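# Hang the hose on both wall hooks

## Task

Put the hose over both hooks on the wall so that, at the end, it hangs motionless with no part touching the floor; then release it and move the robot away. The robot must not fall over or be left leaning, or the task fails.

## Robot and tools

ROBOT. A mobile base that can drive in any direction, with a column about 1.7 m high. A carriage rides up and down it (lift_m, 0 to 1 m) and carries two six-joint arms, left and right, each ending in a five-finger hand. Arm bases sit about 0.57 m + lift_m above the floor; carriage parts hang about 0.15 m lower. A hand point reaches up to 0.78 m from its shoulder but only about 0.4 m below the arm base. Parked arm: joints 1-6 = 0, 0.05, 0.05, 1.45, 0, 0. Cameras: carriage_camera (fixed, forward, about 20 degrees down), left_wrist_camera and right_wrist_camera (on the little-finger side, aimed at the hand point). Images are 896x504.

FRAMES. Base frame: metres, origin on the floor under the base centre, x forward, y left, z up. The left_hand and right_hand readings are hand points in this frame; real hands usually sit lower than read, especially far out. base_odometry is wheel-counted from the scene start (heading in rad, left positive) and counts slip as travel.

move. One action per call. Arguments: base, joints, speeds, min_time_s, plus cameras and blocking. base holds exactly one relative offset from where the base currently is: translate_m (forward +, -2 to 2 m), strafe_m (left +, -2 to 2 m) or rotate_rad (counter-clockwise +, -6.3 to 6.3). joints is a single dictionary keyed by joint name for both arms together; each value is an absolute target, not an offset. Arm joints, same for left_ and right_: joint1_rad -2.617 to 3.054 (swing about vertical, 0 forward, + left); joint2_rad 0 to 3.141 (shoulder: 0 upper arm back level, 1.57 up, 3.14 forward level); joint3_rad 0 to 3.141 (elbow, 0 folded, 3.14 straight); joint4_rad -1.57 to 1.57 (wrist pitch, + lifts fingertips); joint5_rad -1.57 to 1.57 (wrist yaw, + turns fingertips right, opposite to joint 1); joint6_rad -2.094 to 2.094 (roll about the finger direction). Hand keys <side>_hand_little, ring, middle, index, thumb_bend, thumb_turn: -1 to 1, +1 open/straight (thumb_turn +1 beside palm, -1 opposite the fingers). <side>_hand_force_limit (-1 to 1, maps to roughly 0-10 N, 15 N for thumb motors) and <side>_hand_speed (-0.96 to 1) are settings. speeds caps this action's rates: translate_m/strafe_m 0.02-0.5 m/s, rotate_rad 0.05-1.57 rad/s, lift_m 0.08-0.27 m/s (default 0.25). min_time_s (0.1-8) sets a minimum duration for arm motions; 2 or more keeps paths straighter, while too short a value makes the arm jerk and overshoot. cameras lists camera names or ["all"]. blocking false returns in about 0.5 s while motion continues. A move with no action just reports state and images. Unknown keys make a call invalid; out-of-range values get it refused, and then later calls in the same reply are skipped, as after an unrequested stop.

wait(seconds 0-10, cameras) lets time pass; it returns early once running motions rest. stop brakes everything; braked parts read "stopped" and may keep pressing. zoom_image(camera, region [x0,y0,x1,y1] pixels, at most 504x504) magnifies the latest image. show_instructions shows the reference pages. finished_scene ends the scene permanently.

RESULTS. base_status/joint_status per motion: done, moving, off_target (rested short, may still push), contact_stop or time_out (target dropped), not_followed (withheld because arms would nearly collide), limit_stop_at_motor_heat. motor_effort gives percent of maximum, peak in brackets. <side>_hand_stopped_by lists six words (little, ring, middle, index, thumb_bend, thumb_turn): moving, target, force, stalled, fault. <side>_<motor>_load_n is fingertip force in N (positive pushed open); a lost grip shows as load near 0. on_its_own reports uncommanded behaviour. MOTOR HOT warns of heating; OVER-TEMPERATURE FAULT means that arm went limp for 30-60 s.

GRIPPING. A finger motor only starts when its target changes by 0.002 or more, then runs until target or until load reaches the force limit, and locks. Force limit starts at 0 and speed at -0.8; raise force_limit and send a more closed target to grip harder. Use speed -0.94 or lower for gentle closing. Thumb turned in (-1) lets the hand wrap objects 0.035-0.065 m thick, handles down to about 0.025 m.

CAUTIONS. Arms and hands have no contact stop and keep pushing; blocked arms heat and can fault. Don't leave arms stretched, especially loaded, while thinking; park them to cool. Keep arms from touching each other; a hard press ends the scene. With joint 2 below 0.8, swinging joint 1 outward 0.5 or more can hit the column. The robot tips more easily with the carriage high, arms extended or loaded, when pulling on held things, or braking hard; a rising hand z with no command signals leaning. Back off about 0.2 m after a contact_stop. Don't drop the hose, fling it, or strike the wall or hooks hard. Before finishing, confirm the hose hangs still on both hooks off the floor, open the hands, and move arms and base away.

Each tool is called after "Call:" by a JSON object that holds its "api" and its "payload".

Reference images:

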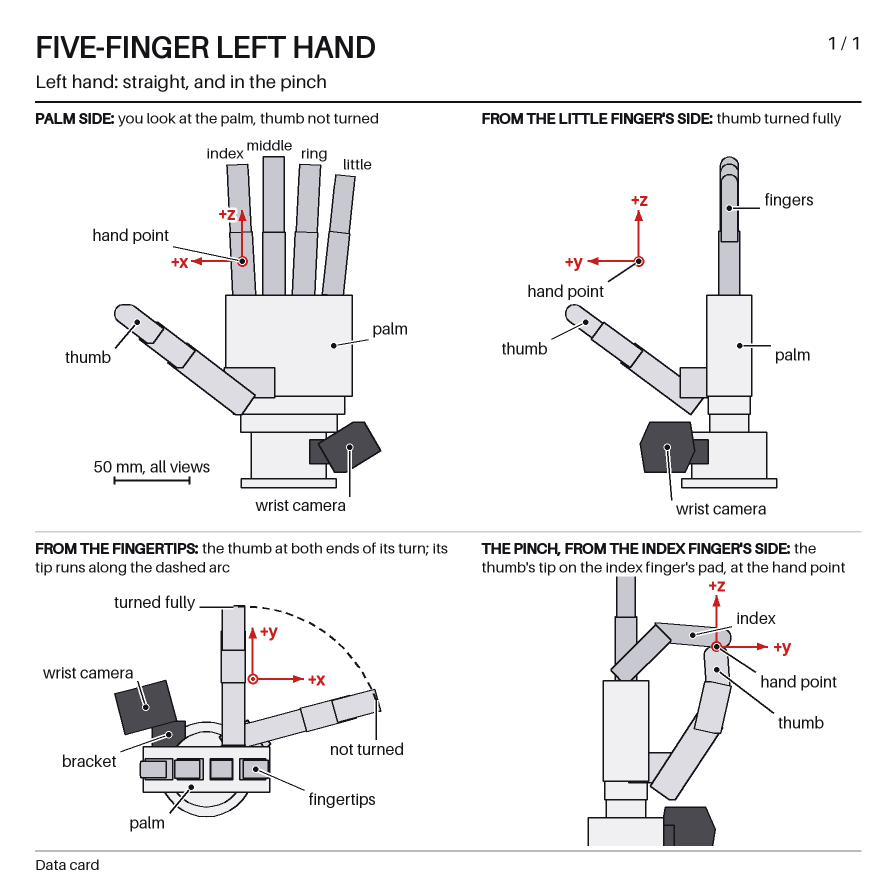

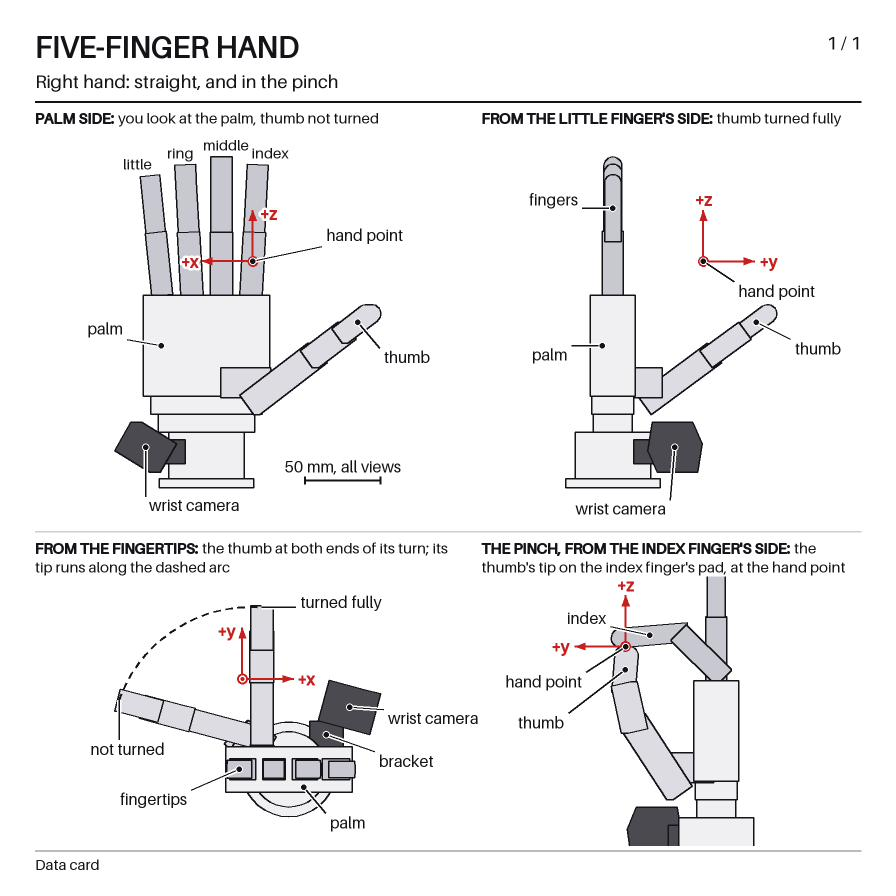

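## Session

Call:
{"api": "move", "payload": {"cameras": ["all"]}}

Scene clock: 0.00 s.
Joint torques (N m): no reading
base_odometry: x=+0.000 y=+0.000 heading=+0.000
base_status: not commanded
joint_positions: lift_m=+0.300 left_joint1_rad=+0.006 left_joint2_rad=+0.069 left_joint3_rad=+0.054 left_joint4_rad=+1.433 left_joint5_rad=+0.039 left_joint6_rad=+0.048 right_joint1_rad=+0.008 right_joint2_rad=+0.044 right_joint3_rad=+0.034 right_joint4_rad=+1.432 right_joint5_rad=-0.031 right_joint6_rad=+0.004 left_hand_little=+1.000 left_hand_ring=+1.000 left_hand_middle=+1.000 left_hand_index=+1.000 left_hand_thumb_turn=+1.000 left_hand_thumb_bend=+1.000 left_hand_force_limit=+0.000 left_hand_speed=-0.800 right_hand_little=+1.000 right_hand_ring=+1.000 right_hand_middle=+1.000 right_hand_index=+1.000 right_hand_thumb_turn=+1.000 right_hand_thumb_bend=+1.000 right_hand_force_limit=+0.000 right_hand_speed=-0.800
joint_status: not commanded
left_hand_stopped_by: target,target,target,target,target,target
right_hand_stopped_by: target,target,target,target,target,target
left_little_load_n: 0.0
left_ring_load_n: 0.0
left_middle_load_n: 0.0
left_index_load_n: 0.5
left_thumb_bend_load_n: 0.0
left_thumb_turn_load_n: 0.0
right_little_load_n: 0.0
right_ring_load_n: 0.0
right_middle_load_n: 0.0
right_index_load_n: 0.0
right_thumb_bend_load_n: 0.0
right_thumb_turn_load_n: 0.0
motor_effort: lift_m=+32 drive_wheels=+2
left_hand: x=+0.3359 y=+0.2834 z=+1.2891 quat_wxyz=(+0.723, -0.039, +0.068, -0.687) (m; base frame)
right_hand: x=+0.3321 y=-0.2802 z=+1.2845 quat_wxyz=(+0.710, -0.064, +0.041, -0.700) (m; base frame)
pictures: carriage_camera, left_wrist_camera, right_wrist_camera

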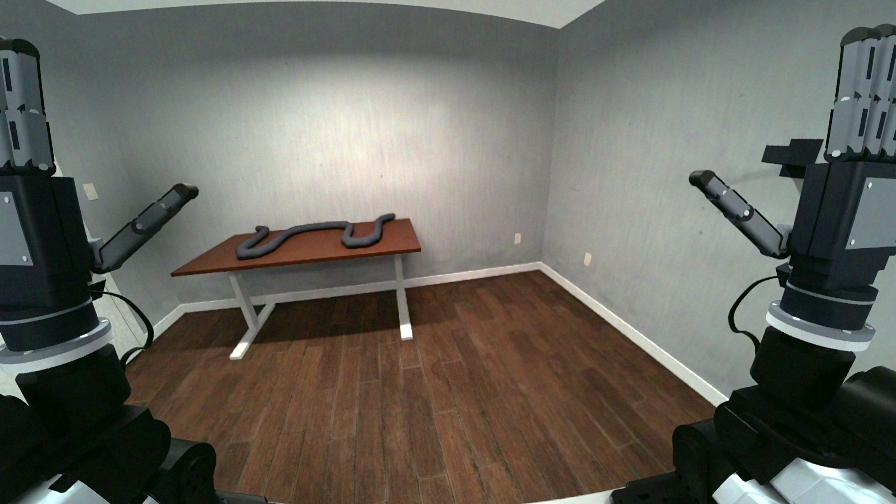

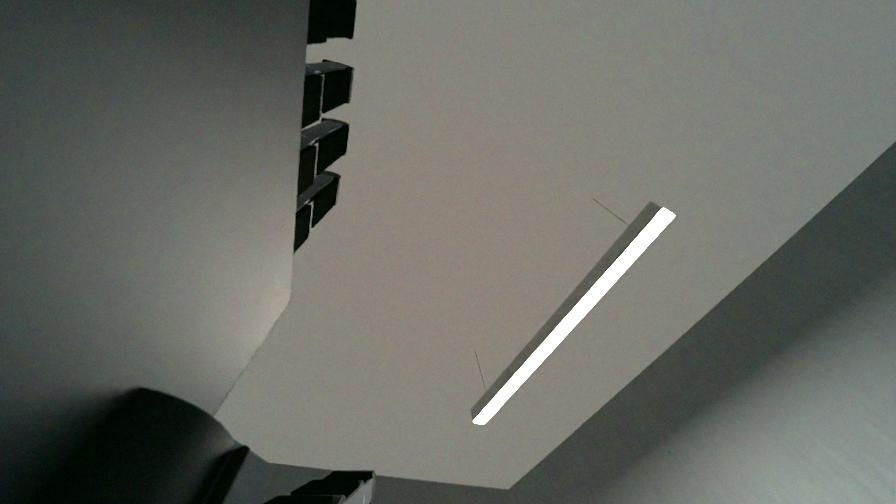

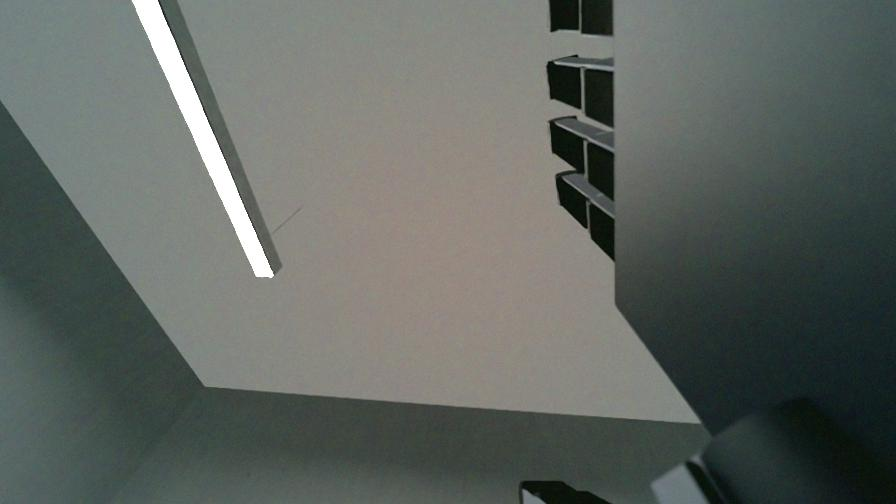

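Call:
{"api": "zoom_image", "payload": {"camera": "carriage_camera", "region": [160, 180, 440, 370]}}

Call:
{"api": "move", "payload": {"base": {"rotate_rad": 1.0}, "cameras": ["carriage_camera"]}}

Scaled by 1.800 from the camera's 896x504 image, which has a finer 1280x720 frame.

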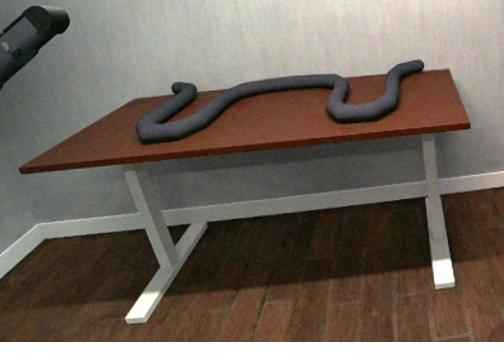

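Scene clock: 2.87 s.
Joint torques (N m): left_arm=[-0.27 3.9 6.13 0.21 0.08 -0.1] | right_arm=[-0.14 4.26 4.59 0.01 -0.07 -0.02]
move: done
base_odometry: x=+0.000 y=+0.000 heading=+1.000
base_status: done
joint_positions: lift_m=+0.300 left_joint1_rad=+0.006 left_joint2_rad=+0.069 left_joint3_rad=+0.054 left_joint4_rad=+1.433 left_joint5_rad=+0.039 left_joint6_rad=+0.048 right_joint1_rad=+0.008 right_joint2_rad=+0.044 right_joint3_rad=+0.034 right_joint4_rad=+1.432 right_joint5_rad=-0.031 right_joint6_rad=+0.004 left_hand_little=+1.000 left_hand_ring=+1.000 left_hand_middle=+1.000 left_hand_index=+1.000 left_hand_thumb_turn=+1.000 left_hand_thumb_bend=+1.000 left_hand_force_limit=+0.000 left_hand_speed=-0.800 right_hand_little=+1.000 right_hand_ring=+1.000 right_hand_middle=+1.000 right_hand_index=+1.000 right_hand_thumb_turn=+1.000 right_hand_thumb_bend=+1.000 right_hand_force_limit=+0.000 right_hand_speed=-0.800
joint_status: not commanded
left_hand_stopped_by: target,target,target,target,target,target
right_hand_stopped_by: target,target,target,target,target,target
left_little_load_n: 0.0
left_ring_load_n: 0.0
left_middle_load_n: 0.0
left_index_load_n: 0.0
left_thumb_bend_load_n: 0.0
left_thumb_turn_load_n: 0.0
right_little_load_n: 0.0
right_ring_load_n: 0.0
right_middle_load_n: -0.5
right_index_load_n: 0.0
right_thumb_bend_load_n: 0.0
right_thumb_turn_load_n: 0.0
motor_effort: lift_m=+32(32) drive_wheels=+4(10)
left_hand: x=+0.3359 y=+0.2834 z=+1.2891 quat_wxyz=(+0.723, -0.039, +0.068, -0.687) (m; base frame)
right_hand: x=+0.3321 y=-0.2802 z=+1.2845 quat_wxyz=(+0.710, -0.064, +0.041, -0.700) (m; base frame)
pictures: carriage_camera

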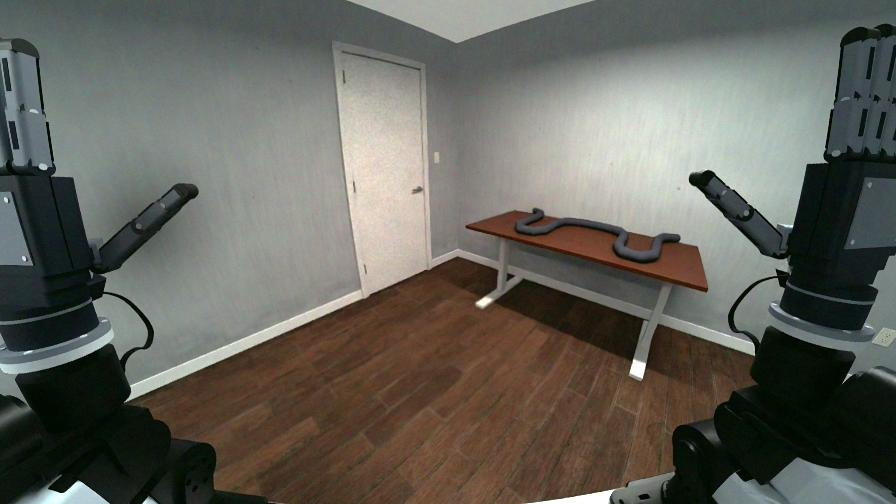

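Call:
{"api": "move", "payload": {"base": {"rotate_rad": 1.4}, "cameras": ["carriage_camera"]}}

Call:
{"api": "move", "payload": {"base": {"rotate_rad": 1.4}, "cameras": ["carriage_camera"]}}

Scene clock: 6.07 s.
Joint torques (N m): left_arm=[-0.24 3.93 6.12 0.21 0.07 -0.11] | right_arm=[-0.16 4.26 4.57 0.01 -0.07 -0.01]
move: done
base_odometry: x=+0.000 y=+0.000 heading=+2.400
base_status: done
joint_positions: lift_m=+0.300 left_joint1_rad=+0.006 left_joint2_rad=+0.069 left_joint3_rad=+0.054 left_joint4_rad=+1.433 left_joint5_rad=+0.038 left_joint6_rad=+0.048 right_joint1_rad=+0.008 right_joint2_rad=+0.044 right_joint3_rad=+0.034 right_joint4_rad=+1.432 right_joint5_rad=-0.031 right_joint6_rad=+0.004 left_hand_little=+1.000 left_hand_ring=+1.000 left_hand_middle=+1.000 left_hand_index=+1.000 left_hand_thumb_turn=+1.000 left_hand_thumb_bend=+1.000 left_hand_force_limit=+0.000 left_hand_speed=-0.800 right_hand_little=+1.000 right_hand_ring=+1.000 right_hand_middle=+1.000 right_hand_index=+1.000 right_hand_thumb_turn=+1.000 right_hand_thumb_bend=+1.000 right_hand_force_limit=+0.000 right_hand_speed=-0.800
joint_status: not commanded
left_hand_stopped_by: target,target,target,target,target,target
right_hand_stopped_by: target,target,target,target,target,target
left_little_load_n: 0.0
left_ring_load_n: 0.0
left_middle_load_n: 0.0
left_index_load_n: 0.0
left_thumb_bend_load_n: 0.0
left_thumb_turn_load_n: 0.0
right_little_load_n: 0.0
right_ring_load_n: 0.0
right_middle_load_n: -0.5
right_index_load_n: 0.0
right_thumb_bend_load_n: 0.0
right_thumb_turn_load_n: 0.0
motor_effort: lift_m=+32(32) drive_wheels=+4(13)
left_hand: x=+0.3359 y=+0.2834 z=+1.2891 quat_wxyz=(+0.723, -0.039, +0.068, -0.687) (m; base frame)
right_hand: x=+0.3322 y=-0.2802 z=+1.2845 quat_wxyz=(+0.710, -0.064, +0.041, -0.700) (m; base frame)
pictures: carriage_camera

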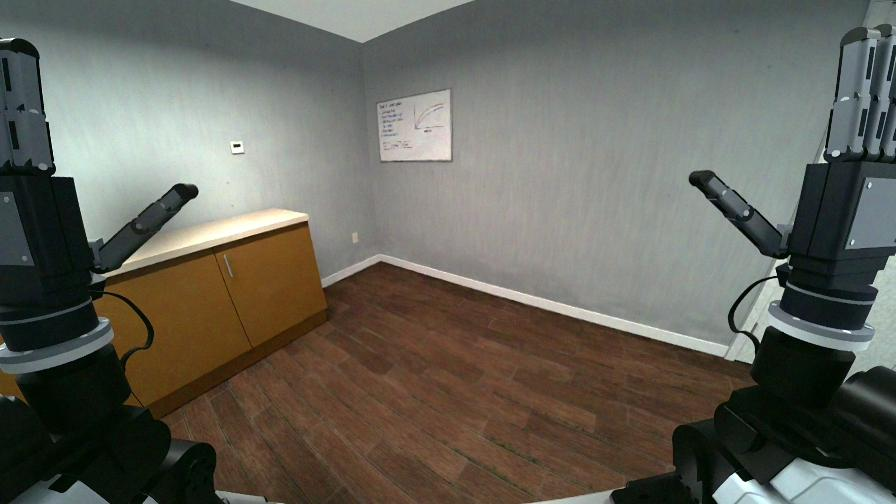

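Scene clock: 9.03 s.
Joint torques (N m): left_arm=[-0.27 3.92 6.12 0.21 0.07 -0.1] | right_arm=[-0.17 4.27 4.55 0.02 -0.07 -0.01]
move: done
base_odometry: x=+0.000 y=+0.000 heading=-2.484
base_status: done
joint_positions: lift_m=+0.300 left_joint1_rad=+0.006 left_joint2_rad=+0.069 left_joint3_rad=+0.054 left_joint4_rad=+1.433 left_joint5_rad=+0.038 left_joint6_rad=+0.048 right_joint1_rad=+0.008 right_joint2_rad=+0.044 right_joint3_rad=+0.034 right_joint4_rad=+1.431 right_joint5_rad=-0.031 right_joint6_rad=+0.004 left_hand_little=+1.000 left_hand_ring=+1.000 left_hand_middle=+1.000 left_hand_index=+1.000 left_hand_thumb_turn=+1.000 left_hand_thumb_bend=+1.000 left_hand_force_limit=+0.000 left_hand_speed=-0.800 right_hand_little=+1.000 right_hand_ring=+1.000 right_hand_middle=+1.000 right_hand_index=+1.000 right_hand_thumb_turn=+1.000 right_hand_thumb_bend=+1.000 right_hand_force_limit=+0.000 right_hand_speed=-0.800
joint_status: not commanded
left_hand_stopped_by: target,target,target,target,target,target
right_hand_stopped_by: target,target,target,target,target,target
left_little_load_n: 0.0
left_ring_load_n: 0.0
left_middle_load_n: 0.0
left_index_load_n: 0.0
left_thumb_bend_load_n: 0.0
left_thumb_turn_load_n: 0.0
right_little_load_n: 0.0
right_ring_load_n: 0.0
right_middle_load_n: 0.0
right_index_load_n: 0.0
right_thumb_bend_load_n: 0.0
right_thumb_turn_load_n: 0.0
motor_effort: lift_m=+32(32) drive_wheels=+5(12)
left_hand: x=+0.3359 y=+0.2834 z=+1.2891 quat_wxyz=(+0.723, -0.039, +0.068, -0.687) (m; base frame)
right_hand: x=+0.3324 y=-0.2802 z=+1.2844 quat_wxyz=(+0.710, -0.064, +0.042, -0.700) (m; base frame)
pictures: carriage_camera

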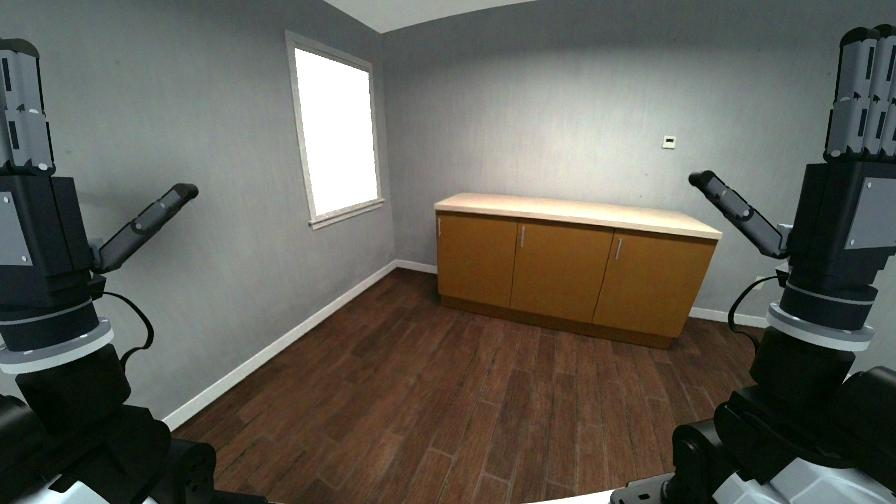

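Call:
{"api": "move", "payload": {"base": {"rotate_rad": 1.2}, "cameras": ["carriage_camera"]}}

Scene clock: 11.93 s.
Joint torques (N m): left_arm=[-0.27 3.9 6.09 0.21 0.07 -0.1] | right_arm=[-0.14 4.31 4.55 0.03 -0.07 -0.02]
move: done
base_odometry: x=+0.000 y=+0.000 heading=-1.284
base_status: done
joint_positions: lift_m=+0.300 left_joint1_rad=+0.006 left_joint2_rad=+0.069 left_joint3_rad=+0.054 left_joint4_rad=+1.433 left_joint5_rad=+0.038 left_joint6_rad=+0.048 right_joint1_rad=+0.008 right_joint2_rad=+0.044 right_joint3_rad=+0.034 right_joint4_rad=+1.431 right_joint5_rad=-0.031 right_joint6_rad=+0.004 left_hand_little=+1.000 left_hand_ring=+1.000 left_hand_middle=+1.000 left_hand_index=+1.000 left_hand_thumb_turn=+1.000 left_hand_thumb_bend=+1.000 left_hand_force_limit=+0.000 left_hand_speed=-0.800 right_hand_little=+1.000 right_hand_ring=+1.000 right_hand_middle=+1.000 right_hand_index=+1.000 right_hand_thumb_turn=+1.000 right_hand_thumb_bend=+1.000 right_hand_force_limit=+0.000 right_hand_speed=-0.800
joint_status: not commanded
left_hand_stopped_by: target,target,target,target,target,target
right_hand_stopped_by: target,target,target,target,target,target
left_little_load_n: 0.0
left_ring_load_n: 0.0
left_middle_load_n: 0.0
left_index_load_n: 0.0
left_thumb_bend_load_n: 0.0
left_thumb_turn_load_n: 0.0
right_little_load_n: 0.0
right_ring_load_n: 0.0
right_middle_load_n: 0.0
right_index_load_n: -0.5
right_thumb_bend_load_n: 0.0
right_thumb_turn_load_n: 0.0
motor_effort: lift_m=+32(32) drive_wheels=+4(14)
left_hand: x=+0.3359 y=+0.2834 z=+1.2891 quat_wxyz=(+0.723, -0.039, +0.068, -0.687) (m; base frame)
right_hand: x=+0.3325 y=-0.2802 z=+1.2844 quat_wxyz=(+0.710, -0.064, +0.042, -0.700) (m; base frame)
pictures: carriage_camera

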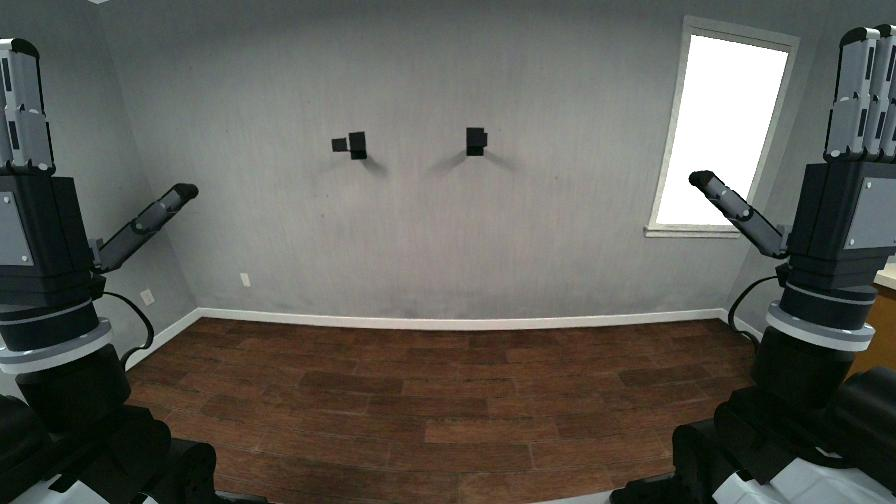

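Call:
{"api": "zoom_image", "payload": {"camera": "carriage_camera", "region": [300, 90, 520, 200]}}

Scaled by 2.291 from the camera's 896x504 image, which has a finer 1280x720 frame.

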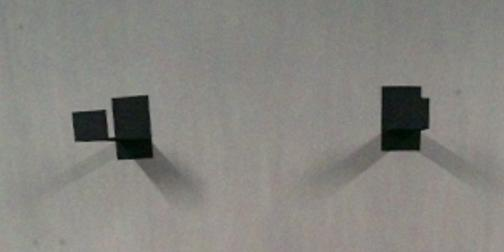

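Call:
{"api": "move", "payload": {"base": {"translate_m": 0.7}, "joints": {"lift_m": 0.5}, "cameras": ["carriage_camera"]}}

Call:
{"api": "zoom_image", "payload": {"camera": "carriage_camera", "region": [250, 100, 600, 350]}}

Scene clock: 17.10 s.
Joint torques (N m): left_arm=[-0.27 3.97 6.41 0.28 0.08 -0.1] | right_arm=[-0.13 4.26 4.53 0.04 -0.09 -0.01]
move: done
base_odometry: x=+0.199 y=-0.671 heading=-1.283
base_status: done
joint_positions: lift_m=+0.500 left_joint1_rad=+0.006 left_joint2_rad=+0.069 left_joint3_rad=+0.054 left_joint4_rad=+1.430 left_joint5_rad=+0.038 left_joint6_rad=+0.048 right_joint1_rad=+0.008 right_joint2_rad=+0.044 right_joint3_rad=+0.034 right_joint4_rad=+1.430 right_joint5_rad=-0.031 right_joint6_rad=+0.004 left_hand_little=+1.000 left_hand_ring=+1.000 left_hand_middle=+1.000 left_hand_index=+1.000 left_hand_thumb_turn=+1.000 left_hand_thumb_bend=+1.000 left_hand_force_limit=+0.000 left_hand_speed=-0.800 right_hand_little=+1.000 right_hand_ring=+1.000 right_hand_middle=+1.000 right_hand_index=+1.000 right_hand_thumb_turn=+1.000 right_hand_thumb_bend=+1.000 right_hand_force_limit=+0.000 right_hand_speed=-0.800
joint_status: all done
left_hand_stopped_by: target,target,target,target,target,target
right_hand_stopped_by: target,target,target,target,target,target
left_little_load_n: 0.0
left_ring_load_n: 0.0
left_middle_load_n: 0.0
left_index_load_n: 0.0
left_thumb_bend_load_n: 0.0
left_thumb_turn_load_n: -0.5
right_little_load_n: 0.0
right_ring_load_n: 0.0
right_middle_load_n: 0.0
right_index_load_n: 0.0
right_thumb_bend_load_n: 0.5
right_thumb_turn_load_n: 0.0
motor_effort: lift_m=+33(42) drive_wheels=-3(19)
left_hand: x=+0.3367 y=+0.2834 z=+1.4887 quat_wxyz=(+0.723, -0.040, +0.069, -0.687) (m; base frame)
right_hand: x=+0.3327 y=-0.2802 z=+1.4842 quat_wxyz=(+0.710, -0.064, +0.042, -0.700) (m; base frame)
pictures: carriage_camera
camera_calibration:
carriage_camera: T_world_to_cam=[[-0.0356172, -0.999103, -0.0229164, 0.0394519], [-0.369353, 0.0344676, -0.92865, 1.41209], [0.928606, -0.0246117, -0.370249, 0.412455], [0, 0, 0, 1]] pos_world=[0.139955, 0.000896558, 1.46495]

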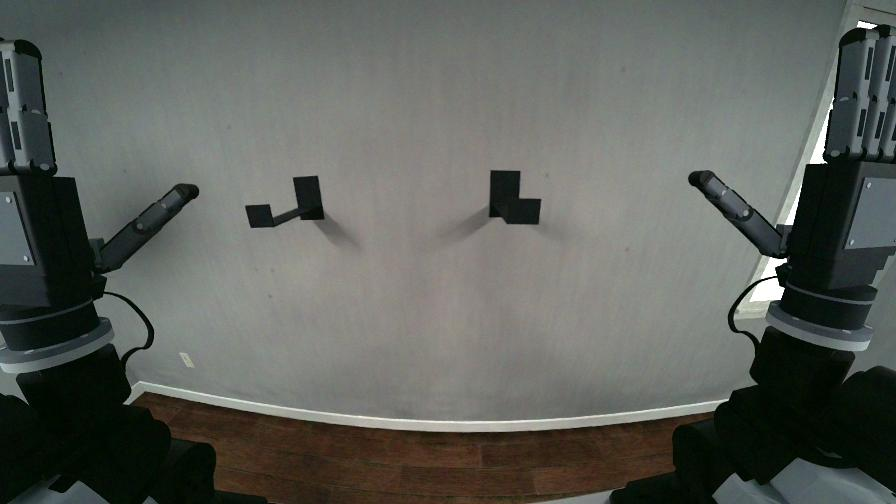

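Scaled by 1.440 from the camera's 896x504 image, which has a finer 1280x720 frame.

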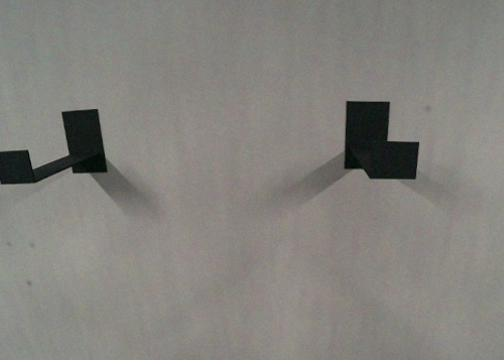

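Call:
{"api": "move", "payload": {"joints": {"lift_m": 0.8}, "cameras": ["carriage_camera"]}}

Call:
{"api": "zoom_image", "payload": {"camera": "carriage_camera", "region": [230, 180, 410, 400]}}

Call:
{"api": "zoom_image", "payload": {"camera": "carriage_camera", "region": [430, 180, 610, 400]}}

Scene clock: 21.17 s.
Joint torques (N m): left_arm=[-0.27 3.9 6.13 0.26 0.08 -0.1] | right_arm=[-0.12 4.3 4.56 0.03 -0.08 0]
move: done
base_odometry: x=+0.199 y=-0.671 heading=-1.283
base_status: not commanded
joint_positions: lift_m=+0.800 left_joint1_rad=+0.006 left_joint2_rad=+0.069 left_joint3_rad=+0.054 left_joint4_rad=+1.430 left_joint5_rad=+0.038 left_joint6_rad=+0.048 right_joint1_rad=+0.008 right_joint2_rad=+0.044 right_joint3_rad=+0.034 right_joint4_rad=+1.430 right_joint5_rad=-0.031 right_joint6_rad=+0.004 left_hand_little=+1.000 left_hand_ring=+1.000 left_hand_middle=+1.000 left_hand_index=+1.000 left_hand_thumb_turn=+1.000 left_hand_thumb_bend=+1.000 left_hand_force_limit=+0.000 left_hand_speed=-0.800 right_hand_little=+1.000 right_hand_ring=+1.000 right_hand_middle=+1.000 right_hand_index=+1.000 right_hand_thumb_turn=+1.000 right_hand_thumb_bend=+1.000 right_hand_force_limit=+0.000 right_hand_speed=-0.800
joint_status: all done
left_hand_stopped_by: target,target,target,target,target,target
right_hand_stopped_by: target,target,target,target,target,target
left_little_load_n: 0.0
left_ring_load_n: 0.0
left_middle_load_n: 0.0
left_index_load_n: 0.0
left_thumb_bend_load_n: 0.5
left_thumb_turn_load_n: 0.0
right_little_load_n: 0.0
right_ring_load_n: -0.5
right_middle_load_n: 0.0
right_index_load_n: 0.0
right_thumb_bend_load_n: 0.0
right_thumb_turn_load_n: 0.0
motor_effort: lift_m=+33(40) drive_wheels=-3(5)
left_hand: x=+0.3367 y=+0.2834 z=+1.7887 quat_wxyz=(+0.723, -0.040, +0.069, -0.687) (m; base frame)
right_hand: x=+0.3327 y=-0.2802 z=+1.7842 quat_wxyz=(+0.710, -0.064, +0.042, -0.700) (m; base frame)
pictures: carriage_camera
camera_calibration:
carriage_camera: T_world_to_cam=[[-0.0356172, -0.999103, -0.0229164, 0.0463268], [-0.369353, 0.0344676, -0.92865, 1.69068], [0.928606, -0.0246117, -0.370249, 0.523529], [0, 0, 0, 1]] pos_world=[0.139955, 0.000896558, 1.76495]

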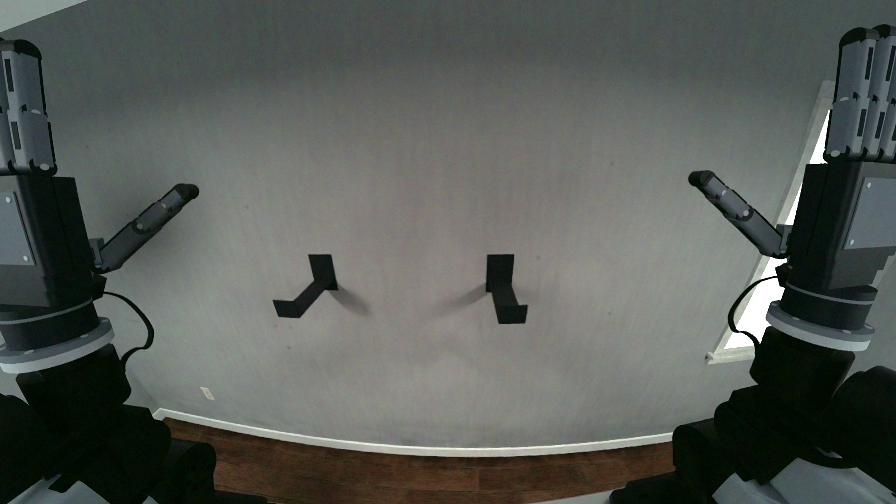

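Scaled by 2.291 from the camera's 896x504 image, which has a finer 1280x720 frame.

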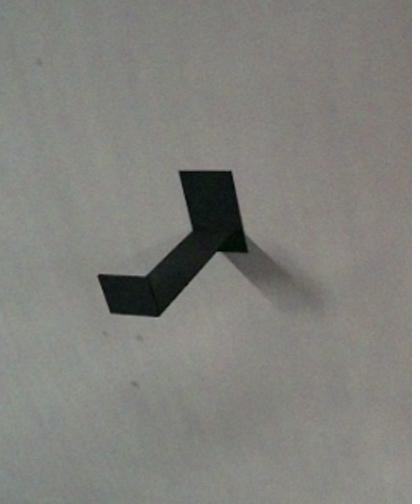

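Scaled by 2.291 from the camera's 896x504 image, which has a finer 1280x720 frame.

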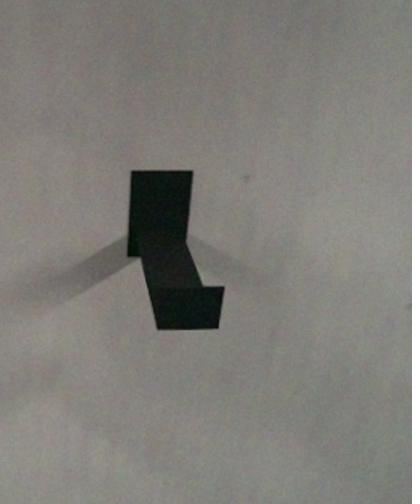

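Call:
{"api": "move", "payload": {"base": {"translate_m": -0.7}, "joints": {"lift_m": 0.5}, "cameras": []}}

Call:
{"api": "move", "payload": {"base": {"rotate_rad": 1.483}, "cameras": []}}

Call:
{"api": "move", "payload": {"base": {"strafe_m": 0.6}, "cameras": ["carriage_camera"]}}

Scene clock: 29.93 s.
Joint torques (N m): left_arm=[-0.29 4.03 6.01 0.22 0.08 -0.1] | right_arm=[-0.16 4.26 4.55 0 -0.08 -0.01]
move: done
base_odometry: x=+0.000 y=+0.000 heading=-1.283
base_status: done
joint_positions: lift_m=+0.500 left_joint1_rad=+0.006 left_joint2_rad=+0.069 left_joint3_rad=+0.054 left_joint4_rad=+1.434 left_joint5_rad=+0.038 left_joint6_rad=+0.048 right_joint1_rad=+0.008 right_joint2_rad=+0.044 right_joint3_rad=+0.034 right_joint4_rad=+1.430 right_joint5_rad=-0.031 right_joint6_rad=+0.004 left_hand_little=+1.000 left_hand_ring=+1.000 left_hand_middle=+1.000 left_hand_index=+1.000 left_hand_thumb_turn=+1.000 left_hand_thumb_bend=+1.000 left_hand_force_limit=+0.000 left_hand_speed=-0.800 right_hand_little=+1.000 right_hand_ring=+1.000 right_hand_middle=+1.000 right_hand_index=+1.000 right_hand_thumb_turn=+1.000 right_hand_thumb_bend=+1.000 right_hand_force_limit=+0.000 right_hand_speed=-0.800
joint_status: all done
left_hand_stopped_by: target,target,target,target,target,target
right_hand_stopped_by: target,target,target,target,target,target
left_little_load_n: 0.0
left_ring_load_n: 0.0
left_middle_load_n: 0.0
left_index_load_n: 0.0
left_thumb_bend_load_n: 0.0
left_thumb_turn_load_n: -0.5
right_little_load_n: 0.0
right_ring_load_n: 0.0
right_middle_load_n: 0.0
right_index_load_n: 0.0
right_thumb_bend_load_n: 0.0
right_thumb_turn_load_n: 0.0
motor_effort: lift_m=+29(29) drive_wheels=-2(15)
left_hand: x=+0.3357 y=+0.2834 z=+1.4895 quat_wxyz=(+0.723, -0.039, +0.068, -0.687) (m; base frame)
right_hand: x=+0.3326 y=-0.2802 z=+1.4846 quat_wxyz=(+0.710, -0.064, +0.042, -0.700) (m; base frame)
pictures: none
No camera images: "cameras" was empty.

Scene clock: 32.97 s.
Joint torques (N m): left_arm=[-0.25 3.89 6.11 0.21 0.09 -0.1] | right_arm=[-0.17 4.25 4.56 0.04 -0.07 -0.01]
move: done
base_odometry: x=+0.000 y=+0.000 heading=+0.200
base_status: done
joint_positions: lift_m=+0.500 left_joint1_rad=+0.006 left_joint2_rad=+0.069 left_joint3_rad=+0.054 left_joint4_rad=+1.433 left_joint5_rad=+0.038 left_joint6_rad=+0.048 right_joint1_rad=+0.008 right_joint2_rad=+0.044 right_joint3_rad=+0.034 right_joint4_rad=+1.430 right_joint5_rad=-0.031 right_joint6_rad=+0.004 left_hand_little=+1.000 left_hand_ring=+1.000 left_hand_middle=+1.000 left_hand_index=+1.000 left_hand_thumb_turn=+1.000 left_hand_thumb_bend=+1.000 left_hand_force_limit=+0.000 left_hand_speed=-0.800 right_hand_little=+1.000 right_hand_ring=+1.000 right_hand_middle=+1.000 right_hand_index=+1.000 right_hand_thumb_turn=+1.000 right_hand_thumb_bend=+1.000 right_hand_force_limit=+0.000 right_hand_speed=-0.800
joint_status: not commanded
left_hand_stopped_by: target,target,target,target,target,target
right_hand_stopped_by: target,target,target,target,target,target
left_little_load_n: 0.0
left_ring_load_n: 0.0
left_middle_load_n: 0.0
left_index_load_n: 0.0
left_thumb_bend_load_n: 0.0
left_thumb_turn_load_n: 0.0
right_little_load_n: 0.0
right_ring_load_n: 0.0
right_middle_load_n: 0.0
right_index_load_n: 0.0
right_thumb_bend_load_n: 0.0
right_thumb_turn_load_n: 0.0
motor_effort: lift_m=+29(29) drive_wheels=+5(15)
left_hand: x=+0.3358 y=+0.2834 z=+1.4894 quat_wxyz=(+0.723, -0.039, +0.068, -0.687) (m; base frame)
right_hand: x=+0.3327 y=-0.2802 z=+1.4846 quat_wxyz=(+0.710, -0.064, +0.042, -0.700) (m; base frame)
pictures: none
No camera images: "cameras" was empty.

Scene clock: 36.47 s.
Joint torques (N m): left_arm=[-0.27 3.89 6.09 0.2 0.09 -0.1] | right_arm=[-0.14 4.26 4.59 0.04 -0.07 -0.01]
move: done
base_odometry: x=-0.120 y=+0.588 heading=+0.201
base_status: done
joint_positions: lift_m=+0.500 left_joint1_rad=+0.006 left_joint2_rad=+0.069 left_joint3_rad=+0.054 left_joint4_rad=+1.433 left_joint5_rad=+0.038 left_joint6_rad=+0.048 right_joint1_rad=+0.008 right_joint2_rad=+0.044 right_joint3_rad=+0.034 right_joint4_rad=+1.430 right_joint5_rad=-0.031 right_joint6_rad=+0.004 left_hand_little=+1.000 left_hand_ring=+1.000 left_hand_middle=+1.000 left_hand_index=+1.000 left_hand_thumb_turn=+1.000 left_hand_thumb_bend=+1.000 left_hand_force_limit=+0.000 left_hand_speed=-0.800 right_hand_little=+1.000 right_hand_ring=+1.000 right_hand_middle=+1.000 right_hand_index=+1.000 right_hand_thumb_turn=+1.000 right_hand_thumb_bend=+1.000 right_hand_force_limit=+0.000 right_hand_speed=-0.800
joint_status: not commanded
left_hand_stopped_by: target,target,target,target,target,target
right_hand_stopped_by: target,target,target,target,target,target
left_little_load_n: 0.0
left_ring_load_n: 0.0
left_middle_load_n: 0.0
left_index_load_n: 0.0
left_thumb_bend_load_n: 0.0
left_thumb_turn_load_n: 0.0
right_little_load_n: 0.0
right_ring_load_n: 0.0
right_middle_load_n: 0.0
right_index_load_n: 0.0
right_thumb_bend_load_n: 0.0
right_thumb_turn_load_n: 0.0
motor_effort: lift_m=+29(29) drive_wheels=-2(16)
left_hand: x=+0.3358 y=+0.2835 z=+1.4894 quat_wxyz=(+0.723, -0.039, +0.068, -0.687) (m; base frame)
right_hand: x=+0.3327 y=-0.2802 z=+1.4846 quat_wxyz=(+0.710, -0.064, +0.042, -0.700) (m; base frame)
pictures: carriage_camera
camera_calibration:
carriage_camera: T_world_to_cam=[[-0.0356172, -0.999103, -0.0229164, 0.039461], [-0.369353, 0.0344676, -0.92865, 1.41246], [0.928606, -0.0246117, -0.370249, 0.412603], [0, 0, 0, 1]] pos_world=[0.139955, 0.000896558, 1.46535]

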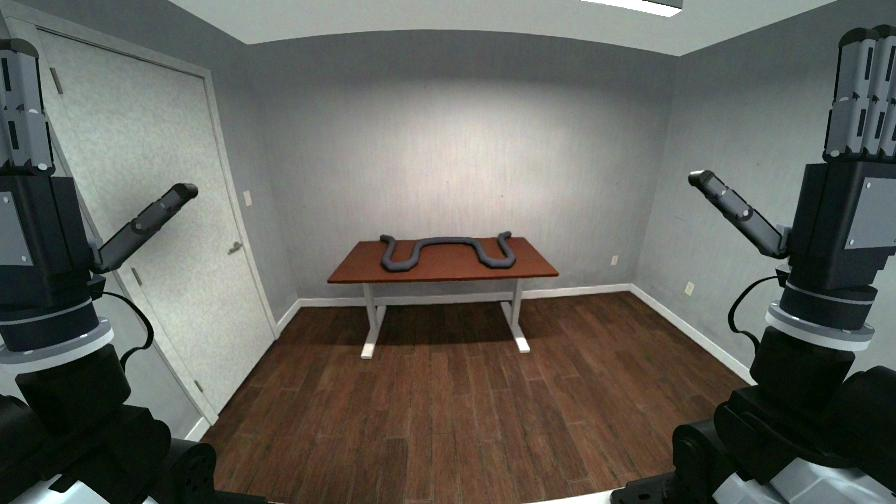

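Call:
{"api": "move", "payload": {"base": {"translate_m": 0.8}, "joints": {"lift_m": 0.5}, "cameras": ["carriage_camera"]}}

Call:
{"api": "zoom_image", "payload": {"camera": "carriage_camera", "region": [220, 150, 680, 400]}}

Scene clock: 40.80 s.
Joint torques (N m): left_arm=[-0.27 3.97 6.16 0.28 0.09 -0.1] | right_arm=[-0.14 4.25 4.57 0.03 -0.08 -0.01]
move: done
base_odometry: x=+0.664 y=+0.748 heading=+0.201
base_status: done
joint_positions: lift_m=+0.500 left_joint1_rad=+0.006 left_joint2_rad=+0.069 left_joint3_rad=+0.054 left_joint4_rad=+1.431 left_joint5_rad=+0.038 left_joint6_rad=+0.048 right_joint1_rad=+0.008 right_joint2_rad=+0.044 right_joint3_rad=+0.034 right_joint4_rad=+1.429 right_joint5_rad=-0.031 right_joint6_rad=+0.004 left_hand_little=+1.000 left_hand_ring=+1.000 left_hand_middle=+1.000 left_hand_index=+1.000 left_hand_thumb_turn=+1.000 left_hand_thumb_bend=+1.000 left_hand_force_limit=+0.000 left_hand_speed=-0.800 right_hand_little=+1.000 right_hand_ring=+1.000 right_hand_middle=+1.000 right_hand_index=+1.000 right_hand_thumb_turn=+1.000 right_hand_thumb_bend=+1.000 right_hand_force_limit=+0.000 right_hand_speed=-0.800
joint_status: all done
left_hand_stopped_by: target,target,target,target,target,target
right_hand_stopped_by: target,target,target,target,target,target
left_little_load_n: 0.0
left_ring_load_n: 0.0
left_middle_load_n: 0.0
left_index_load_n: 0.0
left_thumb_bend_load_n: 0.0
left_thumb_turn_load_n: 0.0
right_little_load_n: 0.0
right_ring_load_n: 0.0
right_middle_load_n: 0.0
right_index_load_n: 0.0
right_thumb_bend_load_n: 0.0
right_thumb_turn_load_n: 0.0
motor_effort: lift_m=+29(29) drive_wheels=-1(16)
left_hand: x=+0.3363 y=+0.2835 z=+1.4893 quat_wxyz=(+0.723, -0.040, +0.069, -0.687) (m; base frame)
right_hand: x=+0.3329 y=-0.2802 z=+1.4845 quat_wxyz=(+0.710, -0.065, +0.042, -0.700) (m; base frame)
pictures: carriage_camera
camera_calibration:
carriage_camera: T_world_to_cam=[[-0.0356172, -0.999103, -0.0229164, 0.039461], [-0.369353, 0.0344676, -0.92865, 1.41246], [0.928606, -0.0246117, -0.370249, 0.412603], [0, 0, 0, 1]] pos_world=[0.139955, 0.000896558, 1.46535]

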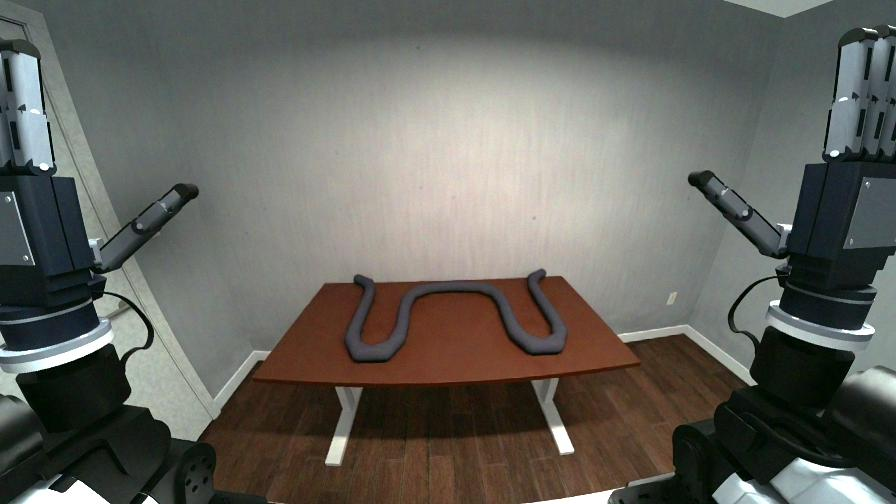

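Scaled by 1.096 from the camera's 896x504 image, which has a finer 1280x720 frame.

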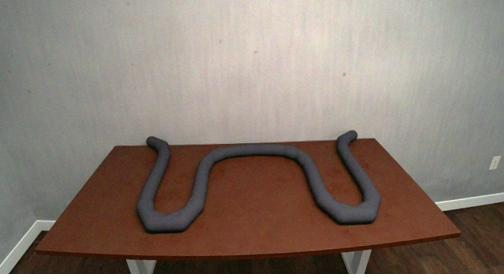

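Call:
{"api": "move", "payload": {"base": {"strafe_m": -0.07}, "joints": {"lift_m": 0.6}, "cameras": []}}

Call:
{"api": "move", "payload": {"base": {"translate_m": 0.12}, "cameras": ["carriage_camera"]}}

Call:
{"api": "zoom_image", "payload": {"camera": "carriage_camera", "region": [220, 250, 450, 470]}}

Call:
{"api": "zoom_image", "payload": {"camera": "carriage_camera", "region": [430, 250, 660, 470]}}

Scene clock: 51.50 s.
Joint torques (N m): left_arm=[-0.16 3.9 6.3 0.23 0.08 -0.11] | right_arm=[-0.21 4.26 4.56 0.05 -0.07 -0.01]
move: done
base_odometry: x=+0.678 y=+0.679 heading=+0.201
base_status: done
joint_positions: lift_m=+0.600 left_joint1_rad=+0.007 left_joint2_rad=+0.069 left_joint3_rad=+0.054 left_joint4_rad=+1.431 left_joint5_rad=+0.038 left_joint6_rad=+0.048 right_joint1_rad=+0.008 right_joint2_rad=+0.044 right_joint3_rad=+0.034 right_joint4_rad=+1.429 right_joint5_rad=-0.031 right_joint6_rad=+0.004 left_hand_little=+1.000 left_hand_ring=+1.000 left_hand_middle=+1.000 left_hand_index=+1.000 left_hand_thumb_turn=+1.000 left_hand_thumb_bend=+1.000 left_hand_force_limit=+0.000 left_hand_speed=-0.800 right_hand_little=+1.000 right_hand_ring=+1.000 right_hand_middle=+1.000 right_hand_index=+1.000 right_hand_thumb_turn=+1.000 right_hand_thumb_bend=+1.000 right_hand_force_limit=+0.000 right_hand_speed=-0.800
joint_status: all done
left_hand_stopped_by: target,target,target,target,target,target
right_hand_stopped_by: target,target,target,target,target,target
left_little_load_n: 0.0
left_ring_load_n: 0.0
left_middle_load_n: 0.0
left_index_load_n: 0.0
left_thumb_bend_load_n: 0.0
left_thumb_turn_load_n: 0.0
right_little_load_n: 0.0
right_ring_load_n: 0.0
right_middle_load_n: 0.0
right_index_load_n: 0.0
right_thumb_bend_load_n: 0.0
right_thumb_turn_load_n: 0.0
motor_effort: lift_m=+33(41) drive_wheels=+0(12)
left_hand: x=+0.3363 y=+0.2835 z=+1.5889 quat_wxyz=(+0.723, -0.040, +0.069, -0.687) (m; base frame)
right_hand: x=+0.3329 y=-0.2802 z=+1.5841 quat_wxyz=(+0.710, -0.065, +0.042, -0.700) (m; base frame)
pictures: none
No camera images: "cameras" was empty.

Scene clock: 53.20 s.
Joint torques (N m): left_arm=[-0.32 3.89 6.12 0.25 0.08 -0.1] | right_arm=[-0.17 4.26 4.56 0.05 -0.08 -0.01]
move: done
base_odometry: x=+0.796 y=+0.703 heading=+0.201
base_status: done
joint_positions: lift_m=+0.600 left_joint1_rad=+0.007 left_joint2_rad=+0.069 left_joint3_rad=+0.054 left_joint4_rad=+1.430 left_joint5_rad=+0.038 left_joint6_rad=+0.048 right_joint1_rad=+0.008 right_joint2_rad=+0.044 right_joint3_rad=+0.034 right_joint4_rad=+1.429 right_joint5_rad=-0.031 right_joint6_rad=+0.004 left_hand_little=+1.000 left_hand_ring=+1.000 left_hand_middle=+1.000 left_hand_index=+1.000 left_hand_thumb_turn=+1.000 left_hand_thumb_bend=+1.000 left_hand_force_limit=+0.000 left_hand_speed=-0.800 right_hand_little=+1.000 right_hand_ring=+1.000 right_hand_middle=+1.000 right_hand_index=+1.000 right_hand_thumb_turn=+1.000 right_hand_thumb_bend=+1.000 right_hand_force_limit=+0.000 right_hand_speed=-0.800
joint_status: not commanded
left_hand_stopped_by: target,target,target,target,target,target
right_hand_stopped_by: target,target,target,target,target,target
left_little_load_n: 0.0
left_ring_load_n: 0.0
left_middle_load_n: 0.0
left_index_load_n: 0.0
left_thumb_bend_load_n: 0.0
left_thumb_turn_load_n: 0.0
right_little_load_n: 0.0
right_ring_load_n: 0.0
right_middle_load_n: 0.0
right_index_load_n: 0.0
right_thumb_bend_load_n: 0.0
right_thumb_turn_load_n: 0.0
motor_effort: lift_m=+33(33) drive_wheels=-1(12)
left_hand: x=+0.3367 y=+0.2835 z=+1.5887 quat_wxyz=(+0.723, -0.040, +0.069, -0.687) (m; base frame)
right_hand: x=+0.3331 y=-0.2802 z=+1.5840 quat_wxyz=(+0.710, -0.065, +0.043, -0.700) (m; base frame)
pictures: carriage_camera
camera_calibration:
carriage_camera: T_world_to_cam=[[-0.0356172, -0.999103, -0.0229164, 0.0417435], [-0.369353, 0.0344676, -0.92865, 1.50495], [0.928606, -0.0246117, -0.370249, 0.449479], [0, 0, 0, 1]] pos_world=[0.139955, 0.000896558, 1.56495]

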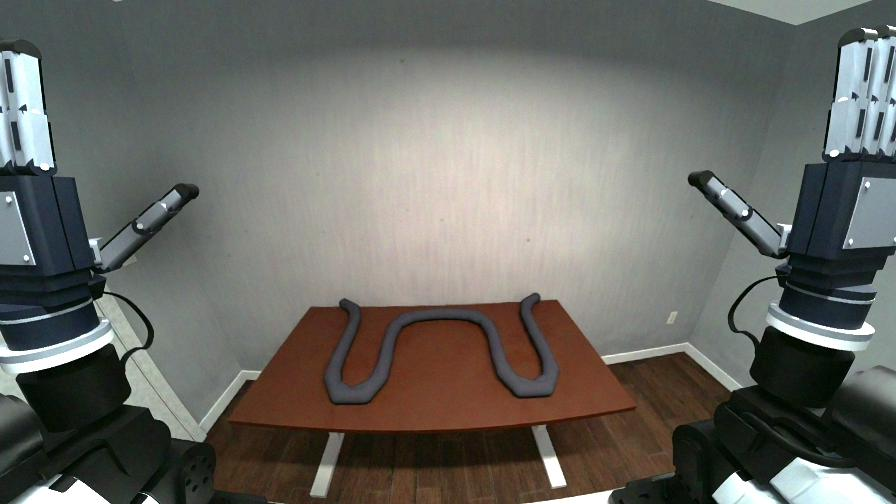

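Scaled by 2.191 from the camera's 896x504 image, which has a finer 1280x720 frame.

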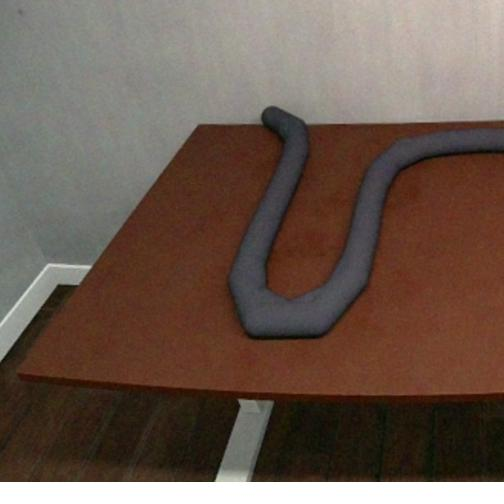

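Scaled by 2.191 from the camera's 896x504 image, which has a finer 1280x720 frame.

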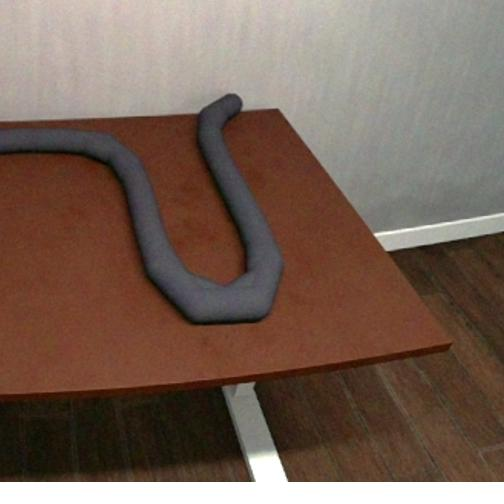

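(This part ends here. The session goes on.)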